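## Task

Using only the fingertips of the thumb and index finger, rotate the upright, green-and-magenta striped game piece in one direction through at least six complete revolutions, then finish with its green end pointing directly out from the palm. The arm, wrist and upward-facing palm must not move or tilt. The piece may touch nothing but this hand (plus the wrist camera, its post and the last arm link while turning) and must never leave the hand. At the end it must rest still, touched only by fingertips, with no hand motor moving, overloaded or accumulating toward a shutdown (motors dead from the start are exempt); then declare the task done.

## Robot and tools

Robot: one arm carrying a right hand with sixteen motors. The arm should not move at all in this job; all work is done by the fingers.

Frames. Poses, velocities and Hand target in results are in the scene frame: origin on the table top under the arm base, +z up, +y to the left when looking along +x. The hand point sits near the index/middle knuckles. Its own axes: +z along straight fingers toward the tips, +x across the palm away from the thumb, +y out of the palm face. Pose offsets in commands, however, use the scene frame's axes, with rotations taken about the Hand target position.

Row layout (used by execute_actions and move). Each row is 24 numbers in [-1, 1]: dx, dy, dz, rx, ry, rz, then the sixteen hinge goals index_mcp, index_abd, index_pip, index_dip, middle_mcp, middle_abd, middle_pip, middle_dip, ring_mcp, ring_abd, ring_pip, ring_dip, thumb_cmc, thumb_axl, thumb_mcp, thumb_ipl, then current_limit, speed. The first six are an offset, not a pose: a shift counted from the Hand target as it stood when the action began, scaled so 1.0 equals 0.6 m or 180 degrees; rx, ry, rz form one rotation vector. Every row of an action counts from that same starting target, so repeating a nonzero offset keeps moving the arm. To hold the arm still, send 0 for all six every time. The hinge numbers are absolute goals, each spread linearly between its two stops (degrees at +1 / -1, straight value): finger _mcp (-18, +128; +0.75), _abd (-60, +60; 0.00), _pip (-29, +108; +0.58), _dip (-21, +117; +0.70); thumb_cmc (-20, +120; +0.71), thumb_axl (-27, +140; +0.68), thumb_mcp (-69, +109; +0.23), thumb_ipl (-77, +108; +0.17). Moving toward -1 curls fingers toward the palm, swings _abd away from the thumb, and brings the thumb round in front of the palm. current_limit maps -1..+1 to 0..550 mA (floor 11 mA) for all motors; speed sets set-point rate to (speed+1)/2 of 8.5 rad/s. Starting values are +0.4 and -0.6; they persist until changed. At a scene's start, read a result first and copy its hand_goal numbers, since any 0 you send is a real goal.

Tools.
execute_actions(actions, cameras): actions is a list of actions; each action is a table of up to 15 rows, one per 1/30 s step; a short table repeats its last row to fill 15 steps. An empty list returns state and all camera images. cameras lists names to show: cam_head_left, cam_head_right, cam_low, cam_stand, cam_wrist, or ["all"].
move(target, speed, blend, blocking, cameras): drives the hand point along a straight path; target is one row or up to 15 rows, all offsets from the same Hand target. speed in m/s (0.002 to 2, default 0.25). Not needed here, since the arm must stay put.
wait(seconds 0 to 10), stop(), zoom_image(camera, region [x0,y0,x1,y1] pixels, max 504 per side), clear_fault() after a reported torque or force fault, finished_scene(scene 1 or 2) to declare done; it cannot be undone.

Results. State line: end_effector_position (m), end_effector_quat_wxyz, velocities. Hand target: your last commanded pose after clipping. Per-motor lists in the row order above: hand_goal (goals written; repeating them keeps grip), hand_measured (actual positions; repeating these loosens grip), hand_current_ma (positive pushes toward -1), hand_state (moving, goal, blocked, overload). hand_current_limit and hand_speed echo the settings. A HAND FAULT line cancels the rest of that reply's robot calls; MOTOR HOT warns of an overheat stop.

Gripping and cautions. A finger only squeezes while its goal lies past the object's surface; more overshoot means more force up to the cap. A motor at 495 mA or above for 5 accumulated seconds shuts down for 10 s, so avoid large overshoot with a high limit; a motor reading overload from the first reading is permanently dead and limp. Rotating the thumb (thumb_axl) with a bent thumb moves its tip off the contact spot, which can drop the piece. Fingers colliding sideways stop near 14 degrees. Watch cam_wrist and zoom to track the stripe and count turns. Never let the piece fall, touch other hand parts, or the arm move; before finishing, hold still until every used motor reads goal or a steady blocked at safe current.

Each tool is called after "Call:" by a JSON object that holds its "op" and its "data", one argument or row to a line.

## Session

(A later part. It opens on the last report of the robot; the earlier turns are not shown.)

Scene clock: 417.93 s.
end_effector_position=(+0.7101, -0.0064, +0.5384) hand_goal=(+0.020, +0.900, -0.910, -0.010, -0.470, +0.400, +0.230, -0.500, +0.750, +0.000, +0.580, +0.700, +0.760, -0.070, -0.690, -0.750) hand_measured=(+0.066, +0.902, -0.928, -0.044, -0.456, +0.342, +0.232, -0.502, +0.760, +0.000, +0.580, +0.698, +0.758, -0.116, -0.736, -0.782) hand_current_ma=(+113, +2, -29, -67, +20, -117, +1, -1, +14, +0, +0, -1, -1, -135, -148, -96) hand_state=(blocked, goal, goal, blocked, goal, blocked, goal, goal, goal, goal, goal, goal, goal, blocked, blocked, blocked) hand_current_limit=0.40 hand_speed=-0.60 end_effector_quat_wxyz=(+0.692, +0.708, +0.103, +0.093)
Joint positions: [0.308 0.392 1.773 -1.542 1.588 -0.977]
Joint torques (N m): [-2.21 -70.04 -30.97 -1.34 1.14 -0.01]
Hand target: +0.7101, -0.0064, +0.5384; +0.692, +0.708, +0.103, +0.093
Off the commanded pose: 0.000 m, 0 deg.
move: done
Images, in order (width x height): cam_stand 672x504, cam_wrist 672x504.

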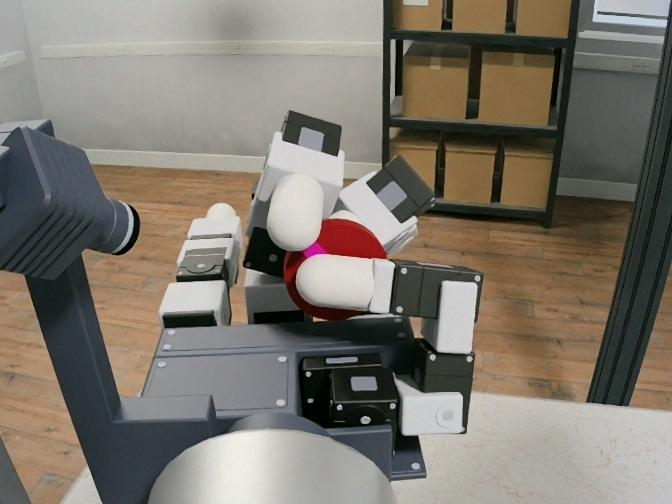

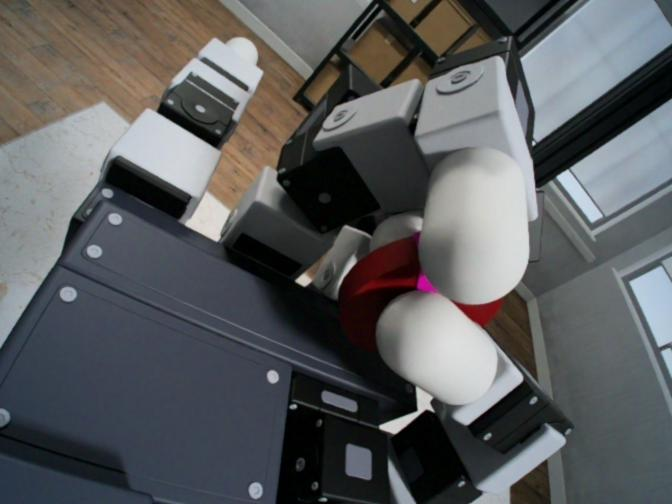

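Call:
{"op": "move", "data": {
  "target": [
    [0,0,0,0,0,0,0.02,0.9,-0.91,-0.01,-0.41,-0.2,0.23,-0.3,0.75,0,0.58,0.7,0.76,-0.07,-0.71,-0.77,0.4,-0.6],
    [0,0,0,0,0,0,0.02,0.9,-0.91,-0.01,-0.41,-0.2,0.23,-0.9,0.75,0,0.58,0.7,0.76,-0.07,-0.71,-0.77,0.4,-0.6],
    [0,0,0,0,0,0,0.02,0.9,-0.91,-0.01,-0.41,0.05,0.23,-0.82,0.75,0,0.58,0.7,0.76,-0.07,-0.71,-0.77,0.4,-0.6],
    [0,0,0,0,0,0,0.02,0.9,-0.91,-0.01,-0.41,0.2,0.23,-0.73,0.75,0,0.58,0.7,0.76,-0.07,-0.71,-0.77,0.4,-0.6]
  ],
  "cameras": ["cam_stand","cam_wrist"]
}}

Call:
{"op": "move", "data": {
  "target": [0,0,0,0,0,0,0.02,0.9,-0.91,-0.01,-0.41,0.4,0.23,-0.65,0.75,0,0.58,0.7,0.76,-0.07,-0.71,-0.77,0.4,-0.6],
  "cameras": ["cam_stand","cam_wrist"]
}}

Scene clock: 432.17 s.
end_effector_position=(+0.7101, -0.0064, +0.5384) hand_goal=(+0.020, +0.900, -0.910, -0.010, -0.410, +0.200, +0.230, -0.730, +0.750, +0.000, +0.580, +0.700, +0.760, -0.070, -0.710, -0.770) hand_measured=(+0.066, +0.908, -0.926, -0.044, -0.400, +0.182, +0.232, -0.736, +0.760, +0.000, +0.580, +0.698, +0.766, -0.116, -0.738, -0.788) hand_current_ma=(+113, +8, -21, -67, +13, -24, +2, -5, +14, +0, +0, -1, +5, -135, -69, -43) hand_state=(blocked, goal, goal, blocked, goal, goal, goal, goal, goal, goal, goal, goal, goal, blocked, blocked, goal) hand_current_limit=0.40 hand_speed=-0.60 end_effector_quat_wxyz=(+0.692, +0.708, +0.103, +0.093)
Joint positions: [0.308 0.392 1.773 -1.542 1.588 -0.977]
Joint torques (N m): [-2.75 -69.75 -31.11 -1.32 1.2 -0.06]
Hand target: +0.7101, -0.0064, +0.5384; +0.692, +0.708, +0.103, +0.093
Off the commanded pose: 0.000 m, 0 deg.
move: done
Images, in order (width x height): cam_stand 672x504, cam_wrist 672x504.

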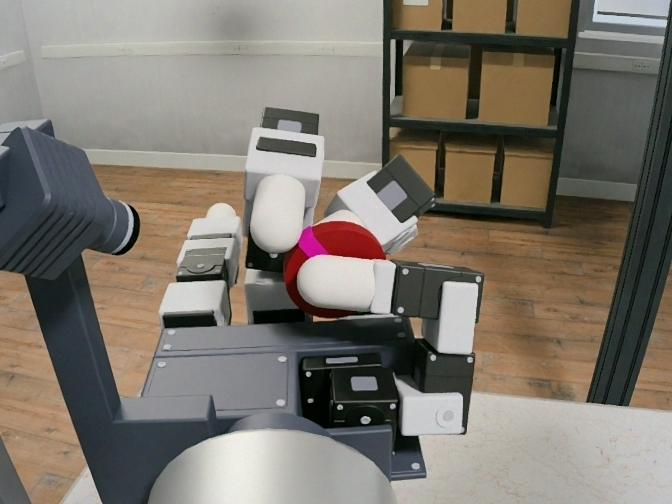

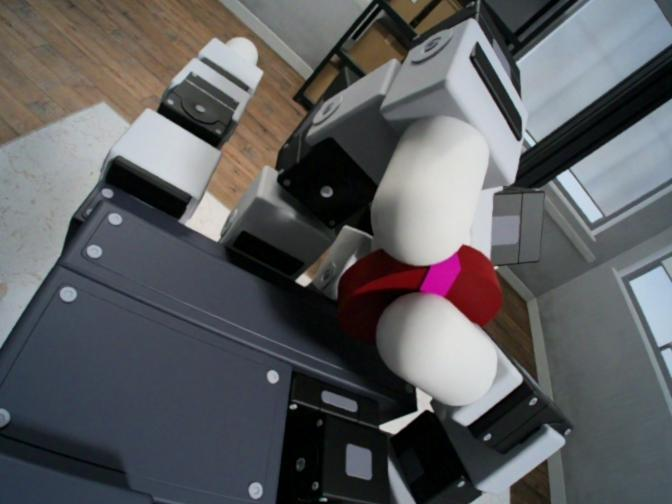

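Scene clock: 432.67 s.
end_effector_position=(+0.7101, -0.0064, +0.5384) hand_goal=(+0.020, +0.900, -0.910, -0.010, -0.410, +0.400, +0.230, -0.650, +0.750, +0.000, +0.580, +0.700, +0.760, -0.070, -0.710, -0.770) hand_measured=(+0.066, +0.908, -0.924, -0.044, -0.382, +0.362, +0.242, -0.648, +0.760, +0.000, +0.580, +0.698, +0.776, -0.116, -0.734, -0.794) hand_current_ma=(+113, +8, -20, -67, +55, -62, +15, +1, +14, +0, +0, -1, +23, -135, -55, -61) hand_state=(blocked, goal, goal, blocked, blocked, blocked, goal, goal, goal, goal, goal, goal, goal, blocked, blocked, blocked) hand_current_limit=0.40 hand_speed=-0.60 end_effector_quat_wxyz=(+0.692, +0.708, +0.103, +0.093)
Joint positions: [0.308 0.392 1.773 -1.542 1.588 -0.977]
Joint torques (N m): [-2.23 -70.11 -31.04 -1.34 1.11 -0.09]
Hand target: +0.7101, -0.0064, +0.5384; +0.692, +0.708, +0.103, +0.093
Off the commanded pose: 0.000 m, 0 deg.
move: done
Images, in order (width x height): cam_stand 672x504, cam_wrist 672x504.

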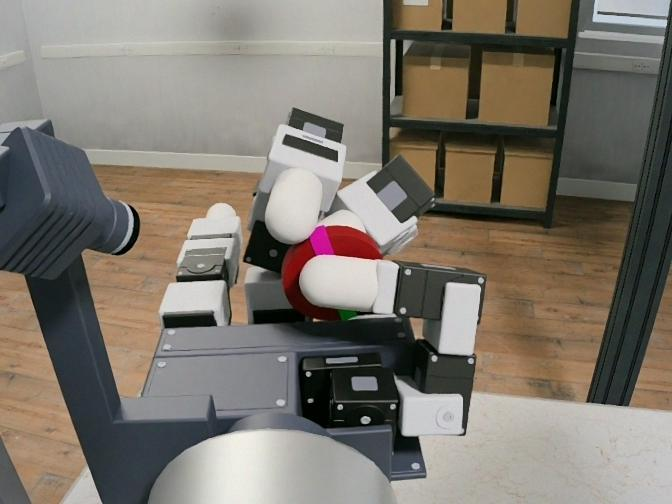

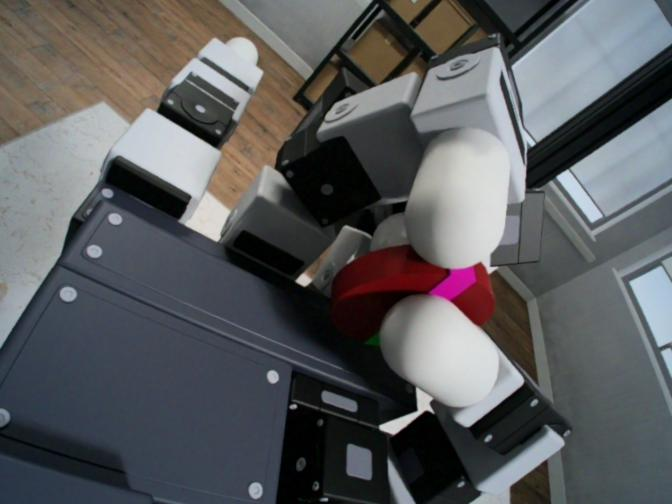

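Call:
{"op": "move", "data": {
  "target": [
    [0,0,0,0,0,0,0.02,0.9,-0.91,-0.01,-0.41,-0.2,0.23,-0.35,0.75,0,0.58,0.7,0.76,-0.07,-0.71,-0.77,0.4,-0.6],
    [0,0,0,0,0,0,0.02,0.9,-0.91,-0.01,-0.41,-0.15,0.23,-0.96,0.75,0,0.58,0.7,0.76,-0.07,-0.71,-0.77,0.4,-0.6],
    [0,0,0,0,0,0,0.02,0.9,-0.91,-0.01,-0.41,0.1,0.23,-0.84,0.75,0,0.58,0.7,0.76,-0.07,-0.71,-0.77,0.4,-0.6],
    [0,0,0,0,0,0,0.02,0.9,-0.91,-0.01,-0.41,0.42,0.23,-0.68,0.75,0,0.58,0.7,0.76,-0.07,-0.71,-0.77,0.4,-0.6]
  ],
  "cameras": ["cam_stand"]
}}

Call:
{"op": "move", "data": {
  "target": [
    [0,0,0,0,0,0,0.02,0.9,-0.91,-0.01,-0.41,-0.2,0.23,-0.35,0.75,0,0.58,0.7,0.76,-0.07,-0.71,-0.77,0.4,-0.6],
    [0,0,0,0,0,0,0.02,0.9,-0.91,-0.01,-0.41,-0.15,0.23,-0.96,0.75,0,0.58,0.7,0.76,-0.07,-0.71,-0.77,0.4,-0.6],
    [0,0,0,0,0,0,0.02,0.9,-0.91,-0.01,-0.41,0.1,0.23,-0.84,0.75,0,0.58,0.7,0.76,-0.07,-0.71,-0.77,0.4,-0.6],
    [0,0,0,0,0,0,0.02,0.9,-0.91,-0.01,-0.41,0.42,0.23,-0.68,0.75,0,0.58,0.7,0.76,-0.07,-0.71,-0.77,0.4,-0.6]
  ],
  "cameras": ["cam_stand","cam_wrist"]
}}

Scene clock: 453.87 s.
end_effector_position=(+0.7101, -0.0064, +0.5384) hand_goal=(+0.020, +0.900, -0.910, -0.010, -0.410, +0.420, +0.230, -0.680, +0.750, +0.000, +0.580, +0.700, +0.760, -0.070, -0.710, -0.770) hand_measured=(+0.068, +0.910, -0.926, -0.044, -0.372, +0.370, +0.244, -0.680, +0.760, +0.000, +0.580, +0.698, +0.788, -0.118, -0.718, -0.798) hand_current_ma=(+114, +10, -21, -66, +85, -94, +20, +0, +14, +0, +0, -1, +51, -140, -14, -74) hand_state=(blocked, goal, goal, blocked, blocked, blocked, goal, goal, goal, goal, goal, goal, blocked, blocked, goal, blocked) hand_current_limit=0.40 hand_speed=-0.60 end_effector_quat_wxyz=(+0.692, +0.708, +0.103, +0.093)
Joint positions: [0.308 0.392 1.773 -1.542 1.588 -0.977]
Joint torques (N m): [-2.31 -69.88 -31.02 -1.33 1.13 -0.05]
Hand target: +0.7101, -0.0064, +0.5384; +0.692, +0.708, +0.103, +0.093
Off the commanded pose: 0.000 m, 0 deg.
move: done
Images, in order (width x height): cam_stand 672x504.

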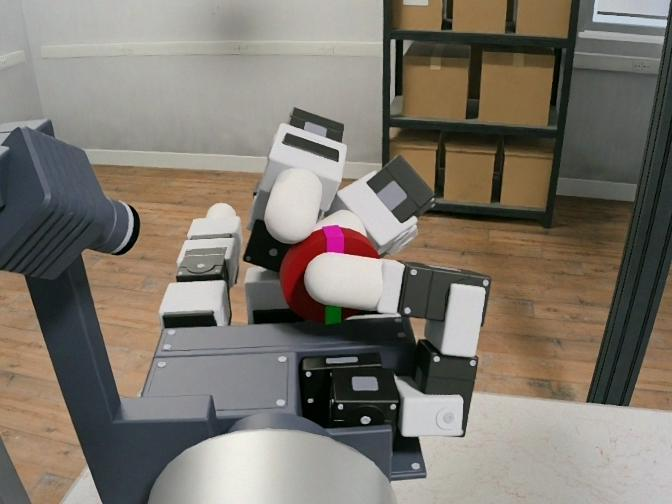

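Scene clock: 456.27 s.
end_effector_position=(+0.7101, -0.0064, +0.5384) hand_goal=(+0.020, +0.900, -0.910, -0.010, -0.410, +0.420, +0.230, -0.680, +0.750, +0.000, +0.580, +0.700, +0.760, -0.070, -0.710, -0.770) hand_measured=(+0.068, +0.912, -0.928, -0.044, -0.370, +0.364, +0.244, -0.680, +0.760, +0.000, +0.580, +0.698, +0.798, -0.118, -0.706, -0.796) hand_current_ma=(+116, +12, -26, -65, +89, -110, +18, +0, +14, +0, +0, -1, +79, -143, +5, -67) hand_state=(blocked, goal, goal, blocked, blocked, blocked, goal, goal, goal, goal, goal, goal, blocked, blocked, goal, blocked) hand_current_limit=0.40 hand_speed=-0.60 end_effector_quat_wxyz=(+0.692, +0.708, +0.103, +0.093)
Joint positions: [0.308 0.392 1.773 -1.542 1.588 -0.977]
Joint torques (N m): [-2.46 -70.18 -31 -1.36 1.12 -0.01]
Hand target: +0.7101, -0.0064, +0.5384; +0.692, +0.708, +0.103, +0.093
Off the commanded pose: 0.000 m, 0 deg.
move: done
Images, in order (width x height): cam_stand 672x504, cam_wrist 672x504.

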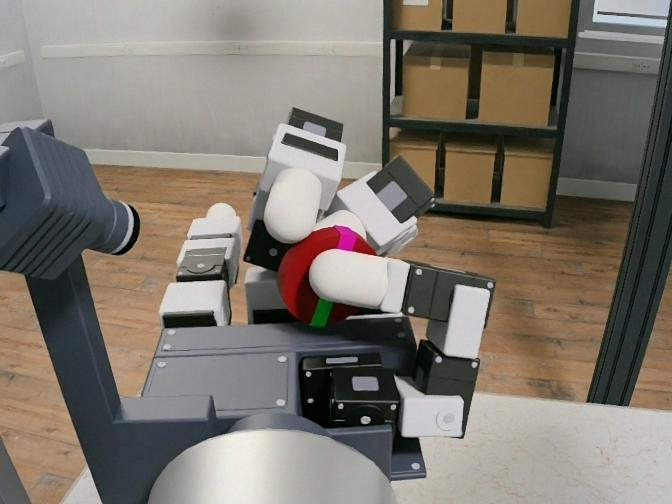

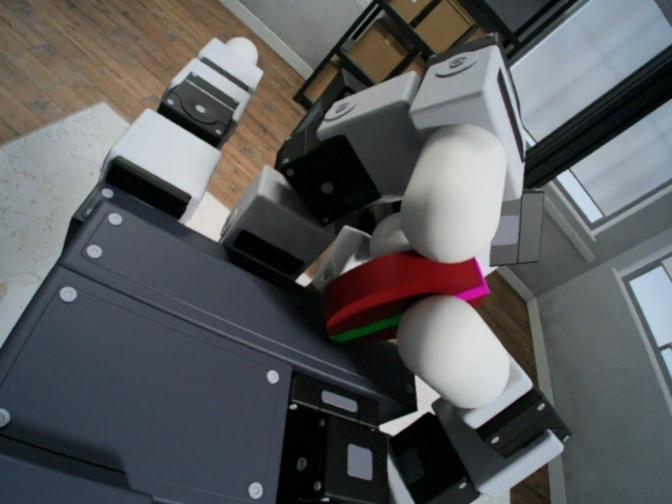

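Call:
{"op": "move", "data": {
  "target": [
    [0,0,0,0,0,0,0.02,0.92,-0.91,-0.01,-0.41,-0.2,0.23,-0.35,0.75,0,0.58,0.7,0.74,-0.07,-0.73,-0.77,0.4,-0.6],
    [0,0,0,0,0,0,0.02,0.92,-0.91,-0.01,-0.41,-0.2,0.23,-0.97,0.75,0,0.58,0.7,0.74,-0.07,-0.73,-0.77,0.4,-0.6],
    [0,0,0,0,0,0,0.02,0.92,-0.91,-0.01,-0.41,0.1,0.23,-0.84,0.75,0,0.58,0.7,0.74,-0.07,-0.73,-0.77,0.4,-0.6],
    [0,0,0,0,0,0,0.02,0.92,-0.91,-0.01,-0.41,0.42,0.23,-0.69,0.75,0,0.58,0.7,0.74,-0.07,-0.73,-0.77,0.4,-0.6],
    [0,0,0,0,0,0,0.02,0.92,-0.91,-0.01,-0.41,-0.2,0.23,-0.35,0.75,0,0.58,0.7,0.74,-0.07,-0.73,-0.77,0.4,-0.6],
    [0,0,0,0,0,0,0.02,0.92,-0.91,-0.01,-0.41,-0.2,0.23,-0.97,0.75,0,0.58,0.7,0.74,-0.07,-0.73,-0.77,0.4,-0.6],
    [0,0,0,0,0,0,0.02,0.92,-0.91,-0.01,-0.41,0.1,0.23,-0.84,0.75,0,0.58,0.7,0.74,-0.07,-0.73,-0.77,0.4,-0.6],
    [0,0,0,0,0,0,0.02,0.92,-0.91,-0.01,-0.41,0.42,0.23,-0.69,0.75,0,0.58,0.7,0.74,-0.07,-0.73,-0.77,0.4,-0.6]
  ],
  "cameras": ["cam_stand","cam_wrist"]
}}

Scene clock: 481.33 s.
end_effector_position=(+0.7101, -0.0064, +0.5384) hand_goal=(+0.020, +0.920, -0.910, -0.010, -0.410, +0.420, +0.230, -0.690, +0.750, +0.000, +0.580, +0.700, +0.740, -0.070, -0.730, -0.770) hand_measured=(+0.062, +0.924, -0.938, -0.048, -0.360, +0.340, +0.258, -0.674, +0.760, +0.000, +0.580, +0.698, +0.804, -0.118, -0.700, -0.794) hand_current_ma=(+94, +3, -50, -76, +124, -183, +52, +24, +14, +0, +0, -1, +162, -140, +80, -61) hand_state=(blocked, goal, blocked, blocked, blocked, blocked, blocked, goal, goal, goal, goal, goal, blocked, blocked, blocked, blocked) hand_current_limit=0.40 hand_speed=-0.60 end_effector_quat_wxyz=(+0.692, +0.708, +0.103, +0.093)
Joint positions: [0.308 0.392 1.773 -1.542 1.588 -0.977]
Joint torques (N m): [-2.56 -69.9 -30.87 -1.31 1.12 -0.07]
Hand target: +0.7101, -0.0064, +0.5384; +0.692, +0.708, +0.103, +0.093
Off the commanded pose: 0.000 m, 0 deg.
move: done
Images, in order (width x height): cam_stand 672x504, cam_wrist 672x504.

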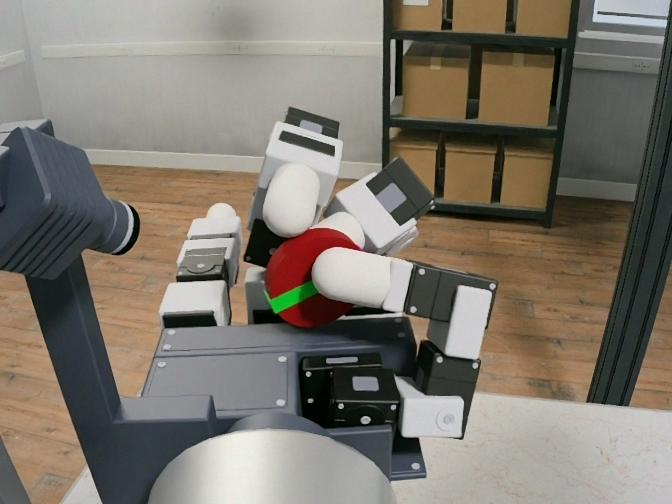

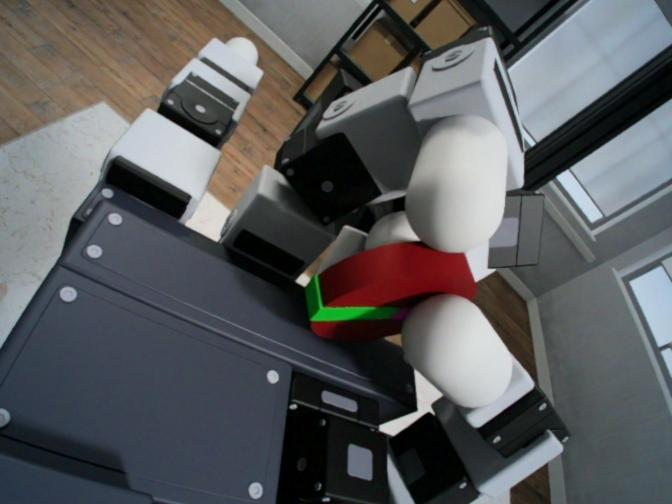

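Call:
{"op": "move", "data": {
  "target": [
    [0,0,0,0,0,0,0.02,0.92,-0.91,-0.01,-0.43,-0.25,0.23,-0.35,0.75,0,0.58,0.7,0.74,-0.07,-0.74,-0.77,0.4,-0.6],
    [0,0,0,0,0,0,0.02,0.92,-0.91,-0.01,-0.43,-0.25,0.23,-0.93,0.75,0,0.58,0.7,0.74,-0.07,-0.74,-0.77,0.4,-0.6],
    [0,0,0,0,0,0,0.02,0.92,-0.91,-0.01,-0.43,0.05,0.23,-0.79,0.75,0,0.58,0.7,0.74,-0.07,-0.74,-0.77,0.4,-0.6],
    [0,0,0,0,0,0,0.02,0.92,-0.91,-0.01,-0.43,0.38,0.23,-0.63,0.75,0,0.58,0.7,0.74,-0.07,-0.74,-0.77,0.4,-0.6],
    [0,0,0,0,0,0,0.02,0.92,-0.91,-0.01,-0.43,-0.25,0.23,-0.3,0.75,0,0.58,0.7,0.74,-0.07,-0.74,-0.77,0.4,-0.6],
    [0,0,0,0,0,0,0.02,0.92,-0.91,-0.01,-0.43,-0.25,0.23,-0.93,0.75,0,0.58,0.7,0.74,-0.07,-0.74,-0.77,0.4,-0.6],
    [0,0,0,0,0,0,0.02,0.92,-0.91,-0.01,-0.43,0.05,0.23,-0.79,0.75,0,0.58,0.7,0.74,-0.07,-0.74,-0.77,0.4,-0.6],
    [0,0,0,0,0,0,0.02,0.92,-0.91,-0.01,-0.43,0.38,0.23,-0.63,0.75,0,0.58,0.7,0.74,-0.07,-0.74,-0.77,0.4,-0.6]
  ],
  "cameras": ["cam_stand","cam_wrist"]
}}

Scene clock: 500.63 s.
end_effector_position=(+0.7101, -0.0064, +0.5384) hand_goal=(+0.020, +0.920, -0.910, -0.010, -0.430, +0.380, +0.230, -0.630, +0.750, +0.000, +0.580, +0.700, +0.740, -0.070, -0.740, -0.770) hand_measured=(+0.050, +0.916, -0.960, -0.060, -0.384, +0.306, +0.278, -0.596, +0.760, +0.000, +0.580, +0.698, +0.784, -0.110, -0.720, -0.796) hand_current_ma=(+58, -2, -111, -113, +109, -165, +107, +64, +14, +0, +0, -1, +97, -108, +48, -68) hand_state=(blocked, goal, blocked, blocked, blocked, blocked, blocked, blocked, goal, goal, goal, goal, blocked, blocked, blocked, blocked) hand_current_limit=0.40 hand_speed=-0.60 end_effector_quat_wxyz=(+0.692, +0.708, +0.103, +0.093)
Joint positions: [0.308 0.392 1.773 -1.542 1.588 -0.977]
Joint torques (N m): [-2.56 -70.18 -30.9 -1.31 1.11 -0.09]
Hand target: +0.7101, -0.0064, +0.5384; +0.692, +0.708, +0.103, +0.093
Off the commanded pose: 0.000 m, 0 deg.
move: done
Images, in order (width x height): cam_stand 672x504, cam_wrist 672x504.

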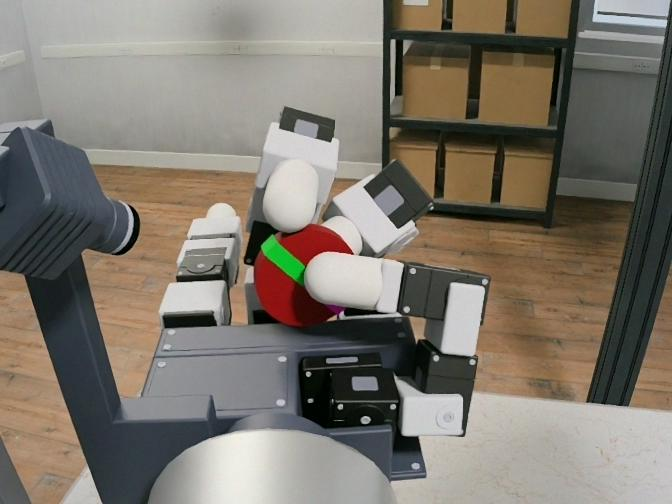

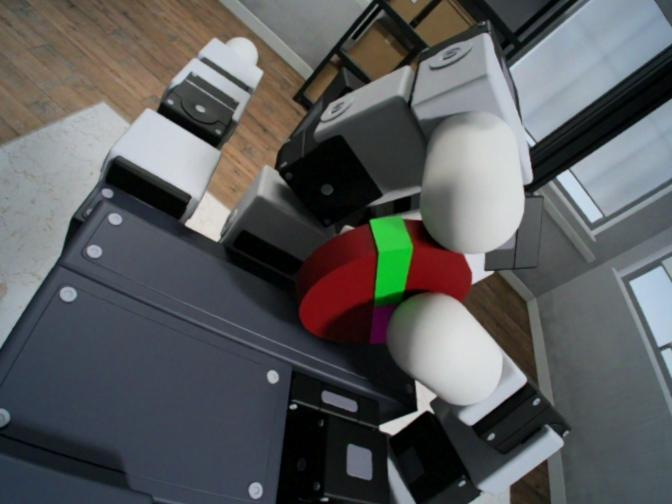

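Call:
{"op": "move", "data": {
  "target": [
    [0,0,0,0,0,0,0.02,0.92,-0.91,-0.01,-0.47,-0.25,0.23,-0.3,0.75,0,0.58,0.7,0.74,-0.07,-0.73,-0.77,0.4,-0.6],
    [0,0,0,0,0,0,0.02,0.92,-0.91,-0.01,-0.47,-0.25,0.23,-0.87,0.75,0,0.58,0.7,0.74,-0.07,-0.73,-0.77,0.4,-0.6],
    [0,0,0,0,0,0,0.02,0.92,-0.91,-0.01,-0.47,0.05,0.23,-0.72,0.75,0,0.58,0.7,0.74,-0.07,-0.73,-0.77,0.4,-0.6],
    [0,0,0,0,0,0,0.02,0.92,-0.91,-0.01,-0.47,0.38,0.23,-0.55,0.75,0,0.58,0.7,0.74,-0.07,-0.73,-0.77,0.4,-0.6],
    [0,0,0,0,0,0,0.02,0.92,-0.91,-0.01,-0.47,-0.25,0.23,-0.3,0.75,0,0.58,0.7,0.74,-0.07,-0.73,-0.77,0.4,-0.6],
    [0,0,0,0,0,0,0.02,0.92,-0.91,-0.01,-0.47,-0.25,0.23,-0.87,0.75,0,0.58,0.7,0.74,-0.07,-0.73,-0.77,0.4,-0.6],
    [0,0,0,0,0,0,0.02,0.92,-0.91,-0.01,-0.47,0.05,0.23,-0.72,0.75,0,0.58,0.7,0.74,-0.07,-0.73,-0.77,0.4,-0.6],
    [0,0,0,0,0,0,0.02,0.92,-0.91,-0.01,-0.47,0.38,0.23,-0.55,0.75,0,0.58,0.7,0.74,-0.07,-0.73,-0.77,0.4,-0.6]
  ],
  "cameras": ["cam_stand","cam_wrist"]
}}

Scene clock: 523.17 s.
end_effector_position=(+0.7101, -0.0064, +0.5384) hand_goal=(+0.020, +0.920, -0.910, -0.010, -0.470, +0.380, +0.230, -0.550, +0.750, +0.000, +0.580, +0.700, +0.740, -0.070, -0.730, -0.770) hand_measured=(+0.050, +0.916, -0.978, -0.062, -0.428, +0.298, +0.286, -0.506, +0.760, +0.000, +0.580, +0.698, +0.772, -0.098, -0.724, -0.798) hand_current_ma=(+60, -2, -172, -121, +96, -187, +134, +96, +14, +0, +0, -1, +61, -68, +9, -76) hand_state=(blocked, goal, blocked, blocked, blocked, blocked, blocked, blocked, goal, goal, goal, goal, blocked, blocked, goal, blocked) hand_current_limit=0.40 hand_speed=-0.60 end_effector_quat_wxyz=(+0.692, +0.708, +0.103, +0.093)
Joint positions: [0.308 0.392 1.773 -1.542 1.588 -0.977]
Joint torques (N m): [-2.34 -70.21 -30.89 -1.36 1.06 -0.01]
Hand target: +0.7101, -0.0064, +0.5384; +0.692, +0.708, +0.103, +0.093
Off the commanded pose: 0.000 m, 0 deg.
move: done
Images, in order (width x height): cam_stand 672x504, cam_wrist 672x504.

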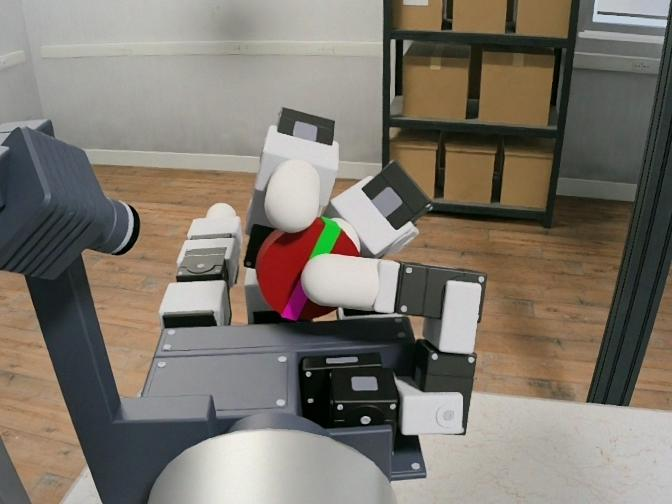

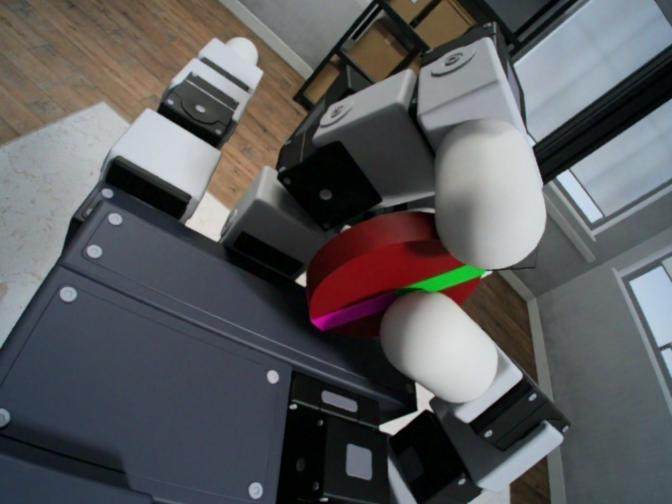

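Call:
{"op": "move", "data": {
  "target": [
    [0,0,0,0,0,0,0.02,0.92,-0.91,-0.01,-0.48,-0.25,0.23,-0.3,0.75,0,0.58,0.7,0.74,-0.07,-0.73,-0.77,0.4,-0.6],
    [0,0,0,0,0,0,0.02,0.92,-0.91,-0.01,-0.48,-0.25,0.23,-0.84,0.75,0,0.58,0.7,0.74,-0.07,-0.73,-0.77,0.4,-0.6],
    [0,0,0,0,0,0,0.02,0.92,-0.91,-0.01,-0.48,0.05,0.23,-0.68,0.75,0,0.58,0.7,0.74,-0.07,-0.73,-0.77,0.4,-0.6],
    [0,0,0,0,0,0,0.02,0.92,-0.91,-0.01,-0.48,0.38,0.23,-0.52,0.75,0,0.58,0.7,0.74,-0.07,-0.73,-0.77,0.4,-0.6],
    [0,0,0,0,0,0,0.02,0.92,-0.91,-0.01,-0.47,-0.25,0.23,-0.3,0.75,0,0.58,0.7,0.74,-0.07,-0.74,-0.77,0.4,-0.6],
    [0,0,0,0,0,0,0.02,0.92,-0.91,-0.01,-0.47,-0.25,0.23,-0.85,0.75,0,0.58,0.7,0.74,-0.07,-0.74,-0.77,0.4,-0.6],
    [0,0,0,0,0,0,0.02,0.92,-0.91,-0.01,-0.47,0.05,0.23,-0.7,0.75,0,0.58,0.7,0.74,-0.07,-0.74,-0.77,0.4,-0.6],
    [0,0,0,0,0,0,0.02,0.92,-0.91,-0.01,-0.47,0.38,0.23,-0.53,0.75,0,0.58,0.7,0.74,-0.07,-0.74,-0.77,0.4,-0.6]
  ],
  "cameras": ["cam_stand","cam_wrist"]
}}

Scene clock: 546.70 s.
end_effector_position=(+0.7101, -0.0064, +0.5384) hand_goal=(+0.020, +0.920, -0.910, -0.010, -0.470, +0.380, +0.230, -0.530, +0.750, +0.000, +0.580, +0.700, +0.740, -0.070, -0.740, -0.770) hand_measured=(+0.046, +0.924, -0.980, -0.062, -0.430, +0.308, +0.276, -0.496, +0.760, +0.000, +0.580, +0.698, +0.778, -0.102, -0.730, -0.792) hand_current_ma=(+48, +4, -179, -121, +91, -159, +100, +64, +14, +0, +0, -1, +76, -80, +19, -56) hand_state=(blocked, goal, blocked, blocked, blocked, blocked, blocked, blocked, goal, goal, goal, goal, blocked, blocked, goal, blocked) hand_current_limit=0.40 hand_speed=-0.60 end_effector_quat_wxyz=(+0.692, +0.708, +0.103, +0.093)
Joint positions: [0.308 0.392 1.773 -1.542 1.588 -0.977]
Joint torques (N m): [-2.4 -70.02 -31.04 -1.32 1.12 -0.06]
Hand target: +0.7101, -0.0064, +0.5384; +0.692, +0.708, +0.103, +0.093
Off the commanded pose: 0.000 m, 0 deg.
move: done
Images, in order (width x height): cam_stand 672x504, cam_wrist 672x504.

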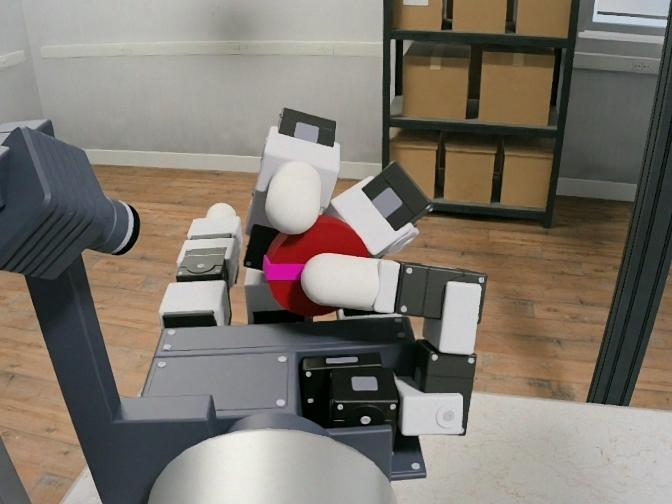

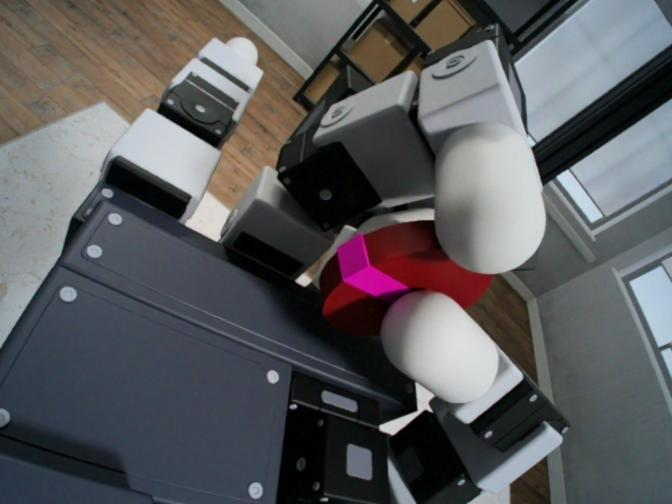

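Call:
{"op": "move", "data": {
  "target": [
    [0,0,0,0,0,0,0.02,0.92,-0.91,-0.01,-0.46,-0.25,0.23,-0.3,0.75,0,0.58,0.7,0.74,-0.07,-0.74,-0.77,0.4,-0.6],
    [0,0,0,0,0,0,0.02,0.92,-0.91,-0.01,-0.46,-0.2,0.23,-0.86,0.75,0,0.58,0.7,0.74,-0.07,-0.74,-0.77,0.4,-0.6],
    [0,0,0,0,0,0,0.02,0.92,-0.91,-0.01,-0.46,0.08,0.23,-0.71,0.75,0,0.58,0.7,0.74,-0.07,-0.74,-0.77,0.4,-0.6],
    [0,0,0,0,0,0,0.02,0.92,-0.91,-0.01,-0.46,0.4,0.23,-0.55,0.75,0,0.58,0.7,0.74,-0.07,-0.74,-0.77,0.4,-0.6],
    [0,0,0,0,0,0,0.02,0.92,-0.91,-0.01,-0.44,-0.25,0.23,-0.3,0.75,0,0.58,0.7,0.74,-0.07,-0.74,-0.77,0.4,-0.6],
    [0,0,0,0,0,0,0.02,0.92,-0.91,-0.01,-0.44,-0.2,0.23,-0.89,0.75,0,0.58,0.7,0.74,-0.07,-0.74,-0.77,0.4,-0.6],
    [0,0,0,0,0,0,0.02,0.92,-0.91,-0.01,-0.44,0.08,0.23,-0.75,0.75,0,0.58,0.7,0.74,-0.07,-0.74,-0.77,0.4,-0.6],
    [0,0,0,0,0,0,0.02,0.92,-0.91,-0.01,-0.44,0.4,0.23,-0.58,0.75,0,0.58,0.7,0.74,-0.07,-0.74,-0.77,0.4,-0.6]
  ],
  "cameras": ["cam_stand","cam_wrist"]
}}

Scene clock: 564.47 s.
end_effector_position=(+0.7101, -0.0064, +0.5384) hand_goal=(+0.020, +0.920, -0.910, -0.010, -0.440, +0.400, +0.230, -0.580, +0.750, +0.000, +0.580, +0.700, +0.740, -0.070, -0.740, -0.770) hand_measured=(+0.044, +0.934, -0.978, -0.060, -0.394, +0.330, +0.264, -0.564, +0.760, +0.000, +0.580, +0.698, +0.792, -0.106, -0.718, -0.792) hand_current_ma=(+46, +15, -178, -116, +111, -150, +65, +24, +14, +0, +0, -1, +126, -91, +52, -54) hand_state=(blocked, goal, blocked, blocked, blocked, blocked, blocked, goal, goal, goal, goal, goal, blocked, blocked, blocked, blocked) hand_current_limit=0.40 hand_speed=-0.60 end_effector_quat_wxyz=(+0.692, +0.708, +0.103, +0.093)
Joint positions: [0.308 0.392 1.773 -1.542 1.588 -0.977]
Joint torques (N m): [-2.36 -70.09 -31.03 -1.36 1.13 -0.06]
Hand target: +0.7101, -0.0064, +0.5384; +0.692, +0.708, +0.103, +0.093
Off the commanded pose: 0.000 m, 0 deg.
move: done
Images, in order (width x height): cam_stand 672x504, cam_wrist 672x504.

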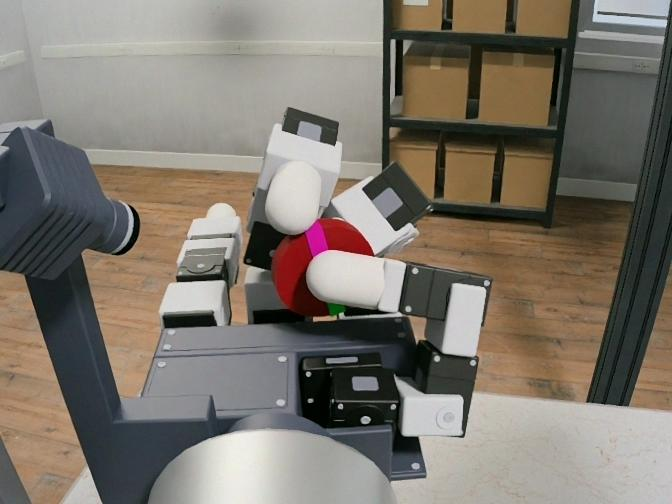

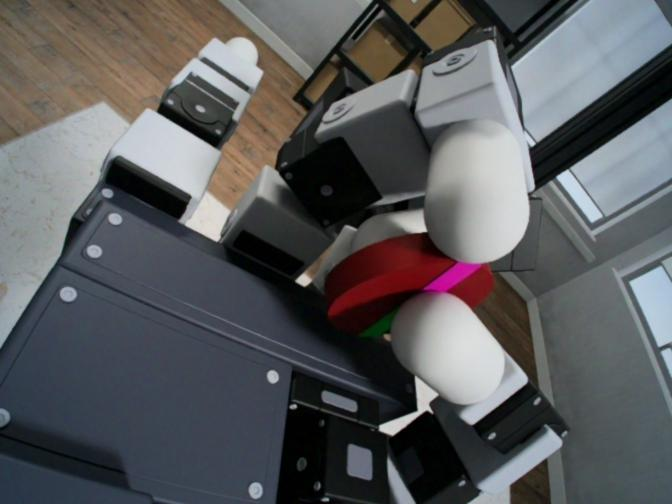

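Call:
{"op": "move", "data": {
  "target": [
    [0,0,0,0,0,0,0.02,0.92,-0.91,-0.01,-0.44,-0.25,0.23,-0.3,0.75,0,0.58,0.7,0.74,-0.07,-0.75,-0.77,0.4,-0.6],
    [0,0,0,0,0,0,0.02,0.92,-0.91,-0.01,-0.44,-0.2,0.23,-0.91,0.75,0,0.58,0.7,0.74,-0.07,-0.75,-0.77,0.4,-0.6],
    [0,0,0,0,0,0,0.02,0.92,-0.91,-0.01,-0.44,0.08,0.23,-0.77,0.75,0,0.58,0.7,0.74,-0.07,-0.75,-0.77,0.4,-0.6],
    [0,0,0,0,0,0,0.02,0.92,-0.91,-0.01,-0.44,0.4,0.23,-0.61,0.75,0,0.58,0.7,0.74,-0.07,-0.75,-0.77,0.4,-0.6],
    [0,0,0,0,0,0,0.02,0.92,-0.91,-0.01,-0.44,-0.25,0.23,-0.3,0.75,0,0.58,0.7,0.74,-0.07,-0.75,-0.77,0.4,-0.6],
    [0,0,0,0,0,0,0.02,0.92,-0.91,-0.01,-0.44,-0.2,0.23,-0.92,0.75,0,0.58,0.7,0.74,-0.07,-0.75,-0.77,0.4,-0.6],
    [0,0,0,0,0,0,0.02,0.92,-0.91,-0.01,-0.44,0.08,0.23,-0.79,0.75,0,0.58,0.7,0.74,-0.07,-0.75,-0.77,0.4,-0.6],
    [0,0,0,0,0,0,0.02,0.92,-0.91,-0.01,-0.44,0.4,0.23,-0.63,0.75,0,0.58,0.7,0.74,-0.07,-0.75,-0.77,0.4,-0.6]
  ],
  "cameras": ["cam_stand","cam_wrist"]
}}

Scene clock: 586.33 s.
end_effector_position=(+0.7101, -0.0064, +0.5384) hand_goal=(+0.020, +0.920, -0.910, -0.010, -0.440, +0.400, +0.230, -0.630, +0.750, +0.000, +0.580, +0.700, +0.740, -0.070, -0.750, -0.770) hand_measured=(+0.044, +0.932, -0.974, -0.054, -0.390, +0.314, +0.258, -0.618, +0.760, +0.000, +0.580, +0.698, +0.816, -0.108, -0.706, -0.786) hand_current_ma=(+44, +14, -159, -96, +125, -201, +50, +16, +14, +0, +0, -1, +209, -99, +138, -33) hand_state=(blocked, goal, blocked, blocked, blocked, blocked, blocked, goal, goal, goal, goal, goal, blocked, blocked, blocked, goal) hand_current_limit=0.40 hand_speed=-0.60 end_effector_quat_wxyz=(+0.692, +0.708, +0.103, +0.093)
Joint positions: [0.308 0.392 1.773 -1.542 1.588 -0.977]
Joint torques (N m): [-2.48 -70.18 -31.12 -1.37 1.11 -0.05]
Hand target: +0.7101, -0.0064, +0.5384; +0.692, +0.708, +0.103, +0.093
Off the commanded pose: 0.000 m, 0 deg.
move: done
Images, in order (width x height): cam_stand 672x504, cam_wrist 672x504.

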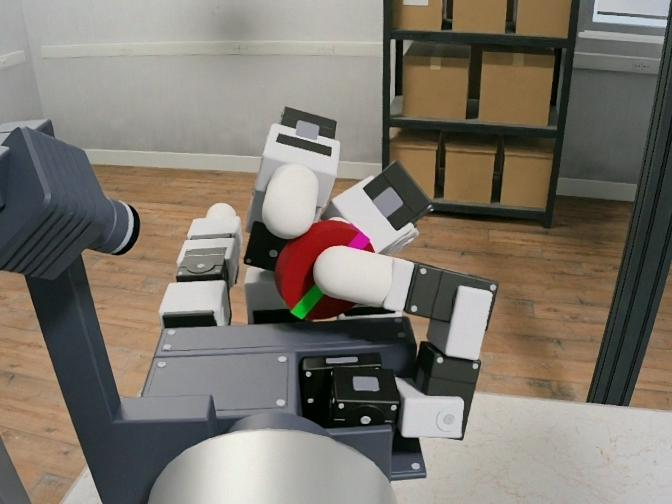

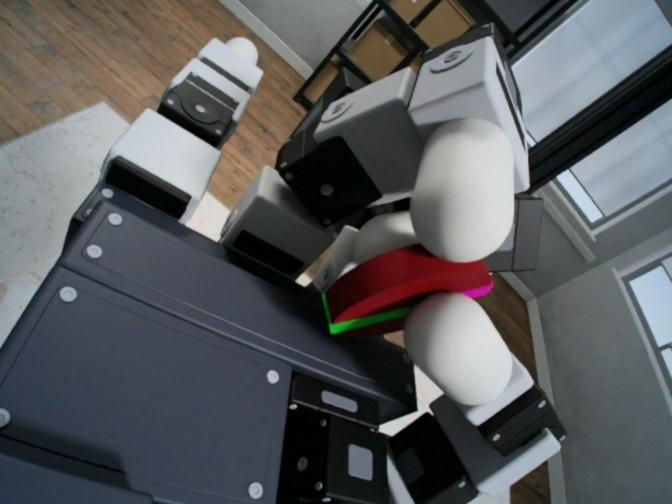

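Call:
{"op": "move", "data": {
  "target": [
    [0,0,0,0,0,0,0.02,0.94,-0.91,-0.01,-0.44,-0.25,0.23,-0.3,0.75,0,0.58,0.7,0.73,-0.07,-0.77,-0.77,0.4,-0.6],
    [0,0,0,0,0,0,0.02,0.94,-0.91,-0.01,-0.44,-0.22,0.23,-0.91,0.75,0,0.58,0.7,0.73,-0.07,-0.77,-0.77,0.4,-0.6],
    [0,0,0,0,0,0,0.02,0.94,-0.91,-0.01,-0.44,0.06,0.23,-0.77,0.75,0,0.58,0.7,0.73,-0.07,-0.77,-0.77,0.4,-0.6],
    [0,0,0,0,0,0,0.02,0.94,-0.91,-0.01,-0.44,0.38,0.23,-0.61,0.75,0,0.58,0.7,0.73,-0.07,-0.77,-0.77,0.4,-0.6],
    [0,0,0,0,0,0,0.02,0.94,-0.91,-0.01,-0.44,-0.25,0.23,-0.3,0.75,0,0.58,0.7,0.73,-0.07,-0.77,-0.77,0.4,-0.6],
    [0,0,0,0,0,0,0.02,0.94,-0.91,-0.01,-0.44,-0.22,0.23,-0.91,0.75,0,0.58,0.7,0.73,-0.07,-0.77,-0.77,0.4,-0.6],
    [0,0,0,0,0,0,0.02,0.94,-0.91,-0.01,-0.44,0.06,0.23,-0.77,0.75,0,0.58,0.7,0.73,-0.07,-0.77,-0.77,0.4,-0.6],
    [0,0,0,0,0,0,0.02,0.94,-0.91,-0.01,-0.44,0.38,0.23,-0.61,0.75,0,0.58,0.7,0.73,-0.07,-0.77,-0.77,0.4,-0.6]
  ],
  "cameras": ["cam_stand","cam_wrist"]
}}

Scene clock: 605.83 s.
end_effector_position=(+0.7101, -0.0064, +0.5384) hand_goal=(+0.020, +0.940, -0.910, -0.010, -0.440, +0.380, +0.230, -0.610, +0.750, +0.000, +0.580, +0.700, +0.730, -0.070, -0.770, -0.770) hand_measured=(+0.042, +0.954, -0.974, -0.054, -0.398, +0.306, +0.250, -0.602, +0.760, +0.000, +0.580, +0.698, +0.808, -0.110, -0.718, -0.778) hand_current_ma=(+38, +14, -159, -95, +97, -165, +33, +8, +14, +0, +0, -1, +216, -110, +172, -14) hand_state=(blocked, goal, blocked, blocked, blocked, blocked, blocked, goal, goal, goal, goal, goal, blocked, blocked, blocked, goal) hand_current_limit=0.40 hand_speed=-0.60 end_effector_quat_wxyz=(+0.692, +0.708, +0.103, +0.093)
Joint positions: [0.308 0.392 1.773 -1.542 1.588 -0.977]
Joint torques (N m): [-2.31 -69.96 -30.89 -1.39 1.14 -0.07]
Hand target: +0.7101, -0.0064, +0.5384; +0.692, +0.708, +0.103, +0.093
Off the commanded pose: 0.000 m, 0 deg.
move: done
Images, in order (width x height): cam_stand 672x504, cam_wrist 672x504.

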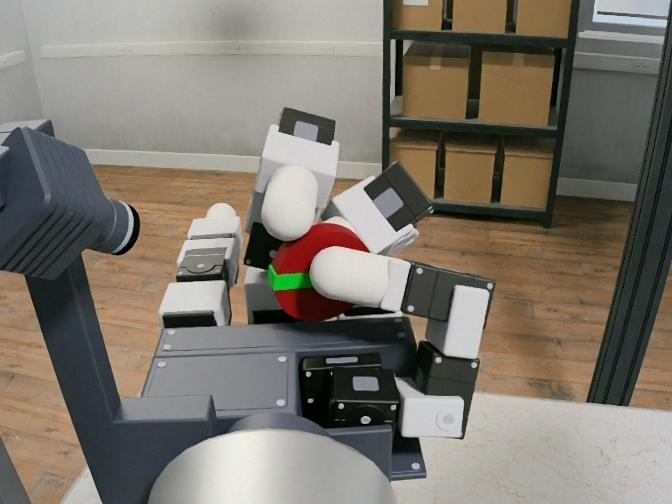

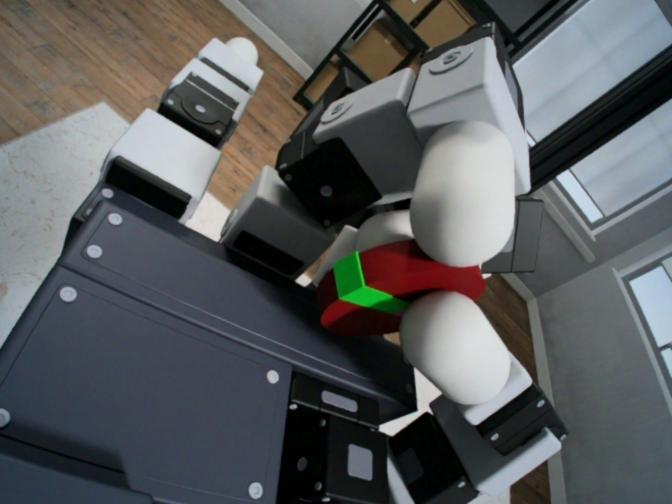

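Call:
{"op": "move", "data": {
  "target": [
    [0,0,0,0,0,0,0.02,0.94,-0.91,-0.01,-0.44,-0.25,0.23,-0.3,0.75,0,0.58,0.7,0.73,-0.07,-0.77,-0.77,0.4,-0.6],
    [0,0,0,0,0,0,0.02,0.94,-0.91,-0.01,-0.44,-0.22,0.23,-0.91,0.75,0,0.58,0.7,0.73,-0.07,-0.77,-0.77,0.4,-0.6],
    [0,0,0,0,0,0,0.02,0.94,-0.91,-0.01,-0.44,0.06,0.23,-0.77,0.75,0,0.58,0.7,0.73,-0.07,-0.77,-0.77,0.4,-0.6],
    [0,0,0,0,0,0,0.02,0.94,-0.91,-0.01,-0.44,0.38,0.23,-0.6,0.75,0,0.58,0.7,0.73,-0.07,-0.77,-0.77,0.4,-0.6],
    [0,0,0,0,0,0,0.02,0.94,-0.91,-0.01,-0.44,-0.25,0.23,-0.3,0.75,0,0.58,0.7,0.73,-0.07,-0.77,-0.77,0.4,-0.6],
    [0,0,0,0,0,0,0.02,0.94,-0.91,-0.01,-0.44,-0.22,0.23,-0.91,0.75,0,0.58,0.7,0.73,-0.07,-0.77,-0.77,0.4,-0.6],
    [0,0,0,0,0,0,0.02,0.94,-0.91,-0.01,-0.44,0.06,0.23,-0.77,0.75,0,0.58,0.7,0.73,-0.07,-0.77,-0.77,0.4,-0.6],
    [0,0,0,0,0,0,0.02,0.94,-0.91,-0.01,-0.44,0.38,0.23,-0.6,0.75,0,0.58,0.7,0.73,-0.07,-0.77,-0.77,0.4,-0.6],
    [0,0,0,0,0,0,0.02,0.94,-0.91,-0.01,-0.44,-0.25,0.23,-0.3,0.75,0,0.58,0.7,0.73,-0.07,-0.77,-0.77,0.4,-0.6],
    [0,0,0,0,0,0,0.02,0.94,-0.91,-0.01,-0.44,-0.22,0.23,-0.91,0.75,0,0.58,0.7,0.73,-0.07,-0.77,-0.77,0.4,-0.6],
    [0,0,0,0,0,0,0.02,0.94,-0.91,-0.01,-0.44,0.06,0.23,-0.77,0.75,0,0.58,0.7,0.73,-0.07,-0.77,-0.77,0.4,-0.6],
    [0,0,0,0,0,0,0.02,0.94,-0.91,-0.01,-0.44,0.38,0.23,-0.6,0.75,0,0.58,0.7,0.73,-0.07,-0.77,-0.77,0.4,-0.6]
  ],
  "cameras": ["cam_stand","cam_wrist"]
}}

Scene clock: 633.97 s.
end_effector_position=(+0.7101, -0.0064, +0.5384) hand_goal=(+0.020, +0.940, -0.910, -0.010, -0.440, +0.380, +0.230, -0.600, +0.750, +0.000, +0.580, +0.700, +0.730, -0.070, -0.770, -0.770) hand_measured=(+0.040, +0.952, -0.974, -0.060, -0.398, +0.312, +0.254, -0.590, +0.760, +0.000, +0.580, +0.698, +0.798, -0.112, -0.728, -0.782) hand_current_ma=(+36, +14, -159, -112, +94, -143, +41, +12, +14, +0, +0, -1, +176, -113, +130, -25) hand_state=(blocked, goal, blocked, blocked, blocked, blocked, blocked, goal, goal, goal, goal, goal, blocked, blocked, blocked, goal) hand_current_limit=0.40 hand_speed=-0.60 end_effector_quat_wxyz=(+0.692, +0.708, +0.103, +0.093)
Joint positions: [0.308 0.392 1.773 -1.542 1.588 -0.977]
Joint torques (N m): [-2.32 -69.95 -30.91 -1.37 1.1 -0.05]
Hand target: +0.7101, -0.0064, +0.5384; +0.692, +0.708, +0.103, +0.093
Off the commanded pose: 0.000 m, 0 deg.
move: done
Images, in order (width x height): cam_stand 672x504, cam_wrist 672x504.

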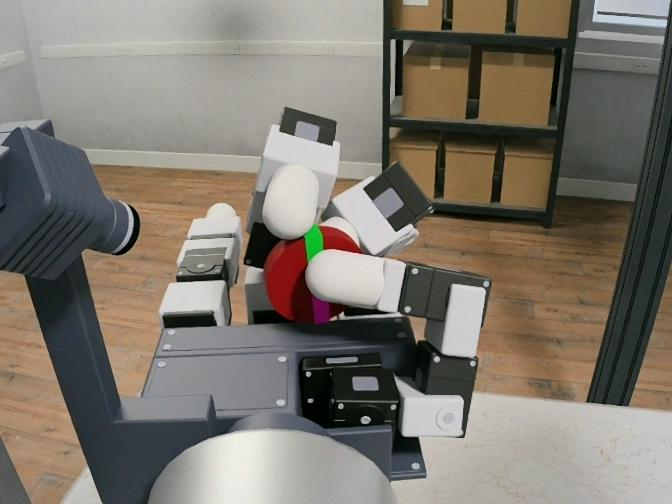

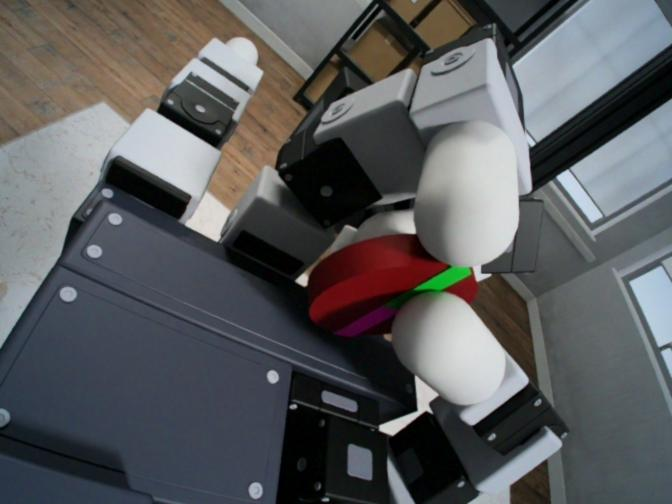

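Call:
{"op": "move", "data": {
  "target": [
    [0,0,0,0,0,0,0.02,0.94,-0.91,-0.01,-0.44,-0.25,0.23,-0.3,0.75,0,0.58,0.7,0.73,-0.07,-0.77,-0.77,0.4,-0.6],
    [0,0,0,0,0,0,0.02,0.94,-0.91,-0.01,-0.44,-0.22,0.23,-0.91,0.75,0,0.58,0.7,0.73,-0.07,-0.77,-0.77,0.4,-0.6],
    [0,0,0,0,0,0,0.02,0.94,-0.91,-0.01,-0.44,0.06,0.23,-0.77,0.75,0,0.58,0.7,0.73,-0.07,-0.77,-0.77,0.4,-0.6],
    [0,0,0,0,0,0,0.02,0.94,-0.91,-0.01,-0.44,0.38,0.23,-0.6,0.75,0,0.58,0.7,0.73,-0.07,-0.77,-0.77,0.4,-0.6],
    [0,0,0,0,0,0,0.02,0.94,-0.91,-0.01,-0.44,-0.25,0.23,-0.3,0.75,0,0.58,0.7,0.73,-0.07,-0.77,-0.77,0.4,-0.6],
    [0,0,0,0,0,0,0.02,0.94,-0.91,-0.01,-0.44,-0.22,0.23,-0.91,0.75,0,0.58,0.7,0.73,-0.07,-0.77,-0.77,0.4,-0.6],
    [0,0,0,0,0,0,0.02,0.94,-0.91,-0.01,-0.44,0.06,0.23,-0.77,0.75,0,0.58,0.7,0.73,-0.07,-0.77,-0.77,0.4,-0.6],
    [0,0,0,0,0,0,0.02,0.94,-0.91,-0.01,-0.44,0.38,0.23,-0.6,0.75,0,0.58,0.7,0.73,-0.07,-0.77,-0.77,0.4,-0.6],
    [0,0,0,0,0,0,0.02,0.94,-0.91,-0.01,-0.44,-0.25,0.23,-0.3,0.75,0,0.58,0.7,0.73,-0.07,-0.77,-0.77,0.4,-0.6],
    [0,0,0,0,0,0,0.02,0.94,-0.91,-0.01,-0.44,-0.22,0.23,-0.91,0.75,0,0.58,0.7,0.73,-0.07,-0.77,-0.77,0.4,-0.6],
    [0,0,0,0,0,0,0.02,0.94,-0.91,-0.01,-0.44,0.06,0.23,-0.77,0.75,0,0.58,0.7,0.73,-0.07,-0.77,-0.77,0.4,-0.6],
    [0,0,0,0,0,0,0.02,0.94,-0.91,-0.01,-0.44,0.38,0.23,-0.6,0.75,0,0.58,0.7,0.73,-0.07,-0.77,-0.77,0.4,-0.6]
  ],
  "cameras": ["cam_stand","cam_wrist"]
}}

Scene clock: 659.57 s.
end_effector_position=(+0.7101, -0.0064, +0.5384) hand_goal=(+0.020, +0.940, -0.910, -0.010, -0.440, +0.380, +0.230, -0.600, +0.750, +0.000, +0.580, +0.700, +0.730, -0.070, -0.770, -0.770) hand_measured=(+0.040, +0.946, -0.974, -0.068, -0.406, +0.326, +0.272, -0.578, +0.760, +0.000, +0.580, +0.698, +0.770, -0.106, -0.746, -0.788) hand_current_ma=(+35, +5, -159, -140, +71, -104, +88, +38, +14, +0, +0, -1, +86, -92, +59, -42) hand_state=(blocked, goal, blocked, blocked, blocked, blocked, blocked, blocked, goal, goal, goal, goal, blocked, blocked, blocked, goal) hand_current_limit=0.40 hand_speed=-0.60 end_effector_quat_wxyz=(+0.692, +0.708, +0.103, +0.093)
Joint positions: [0.308 0.392 1.773 -1.542 1.588 -0.977]
Joint torques (N m): [-2.45 -70.05 -31.06 -1.35 1.13 -0.07]
Hand target: +0.7101, -0.0064, +0.5384; +0.692, +0.708, +0.103, +0.093
Off the commanded pose: 0.000 m, 0 deg.
move: done
Images, in order (width x height): cam_stand 672x504, cam_wrist 672x504.

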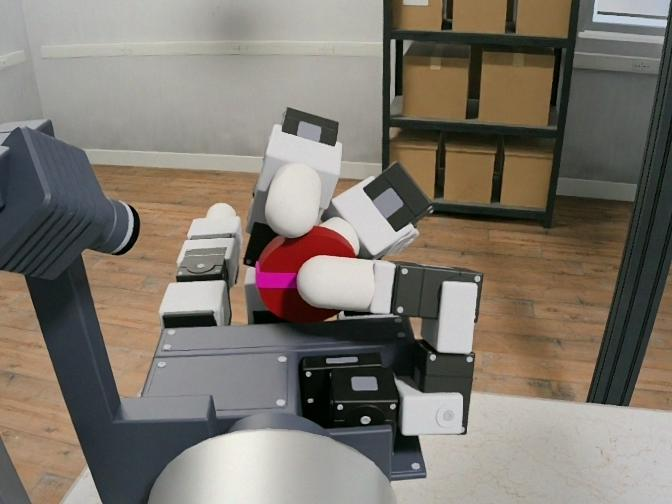

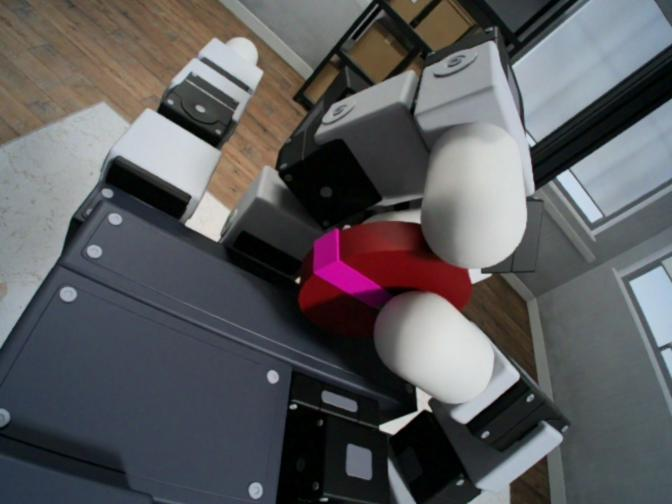

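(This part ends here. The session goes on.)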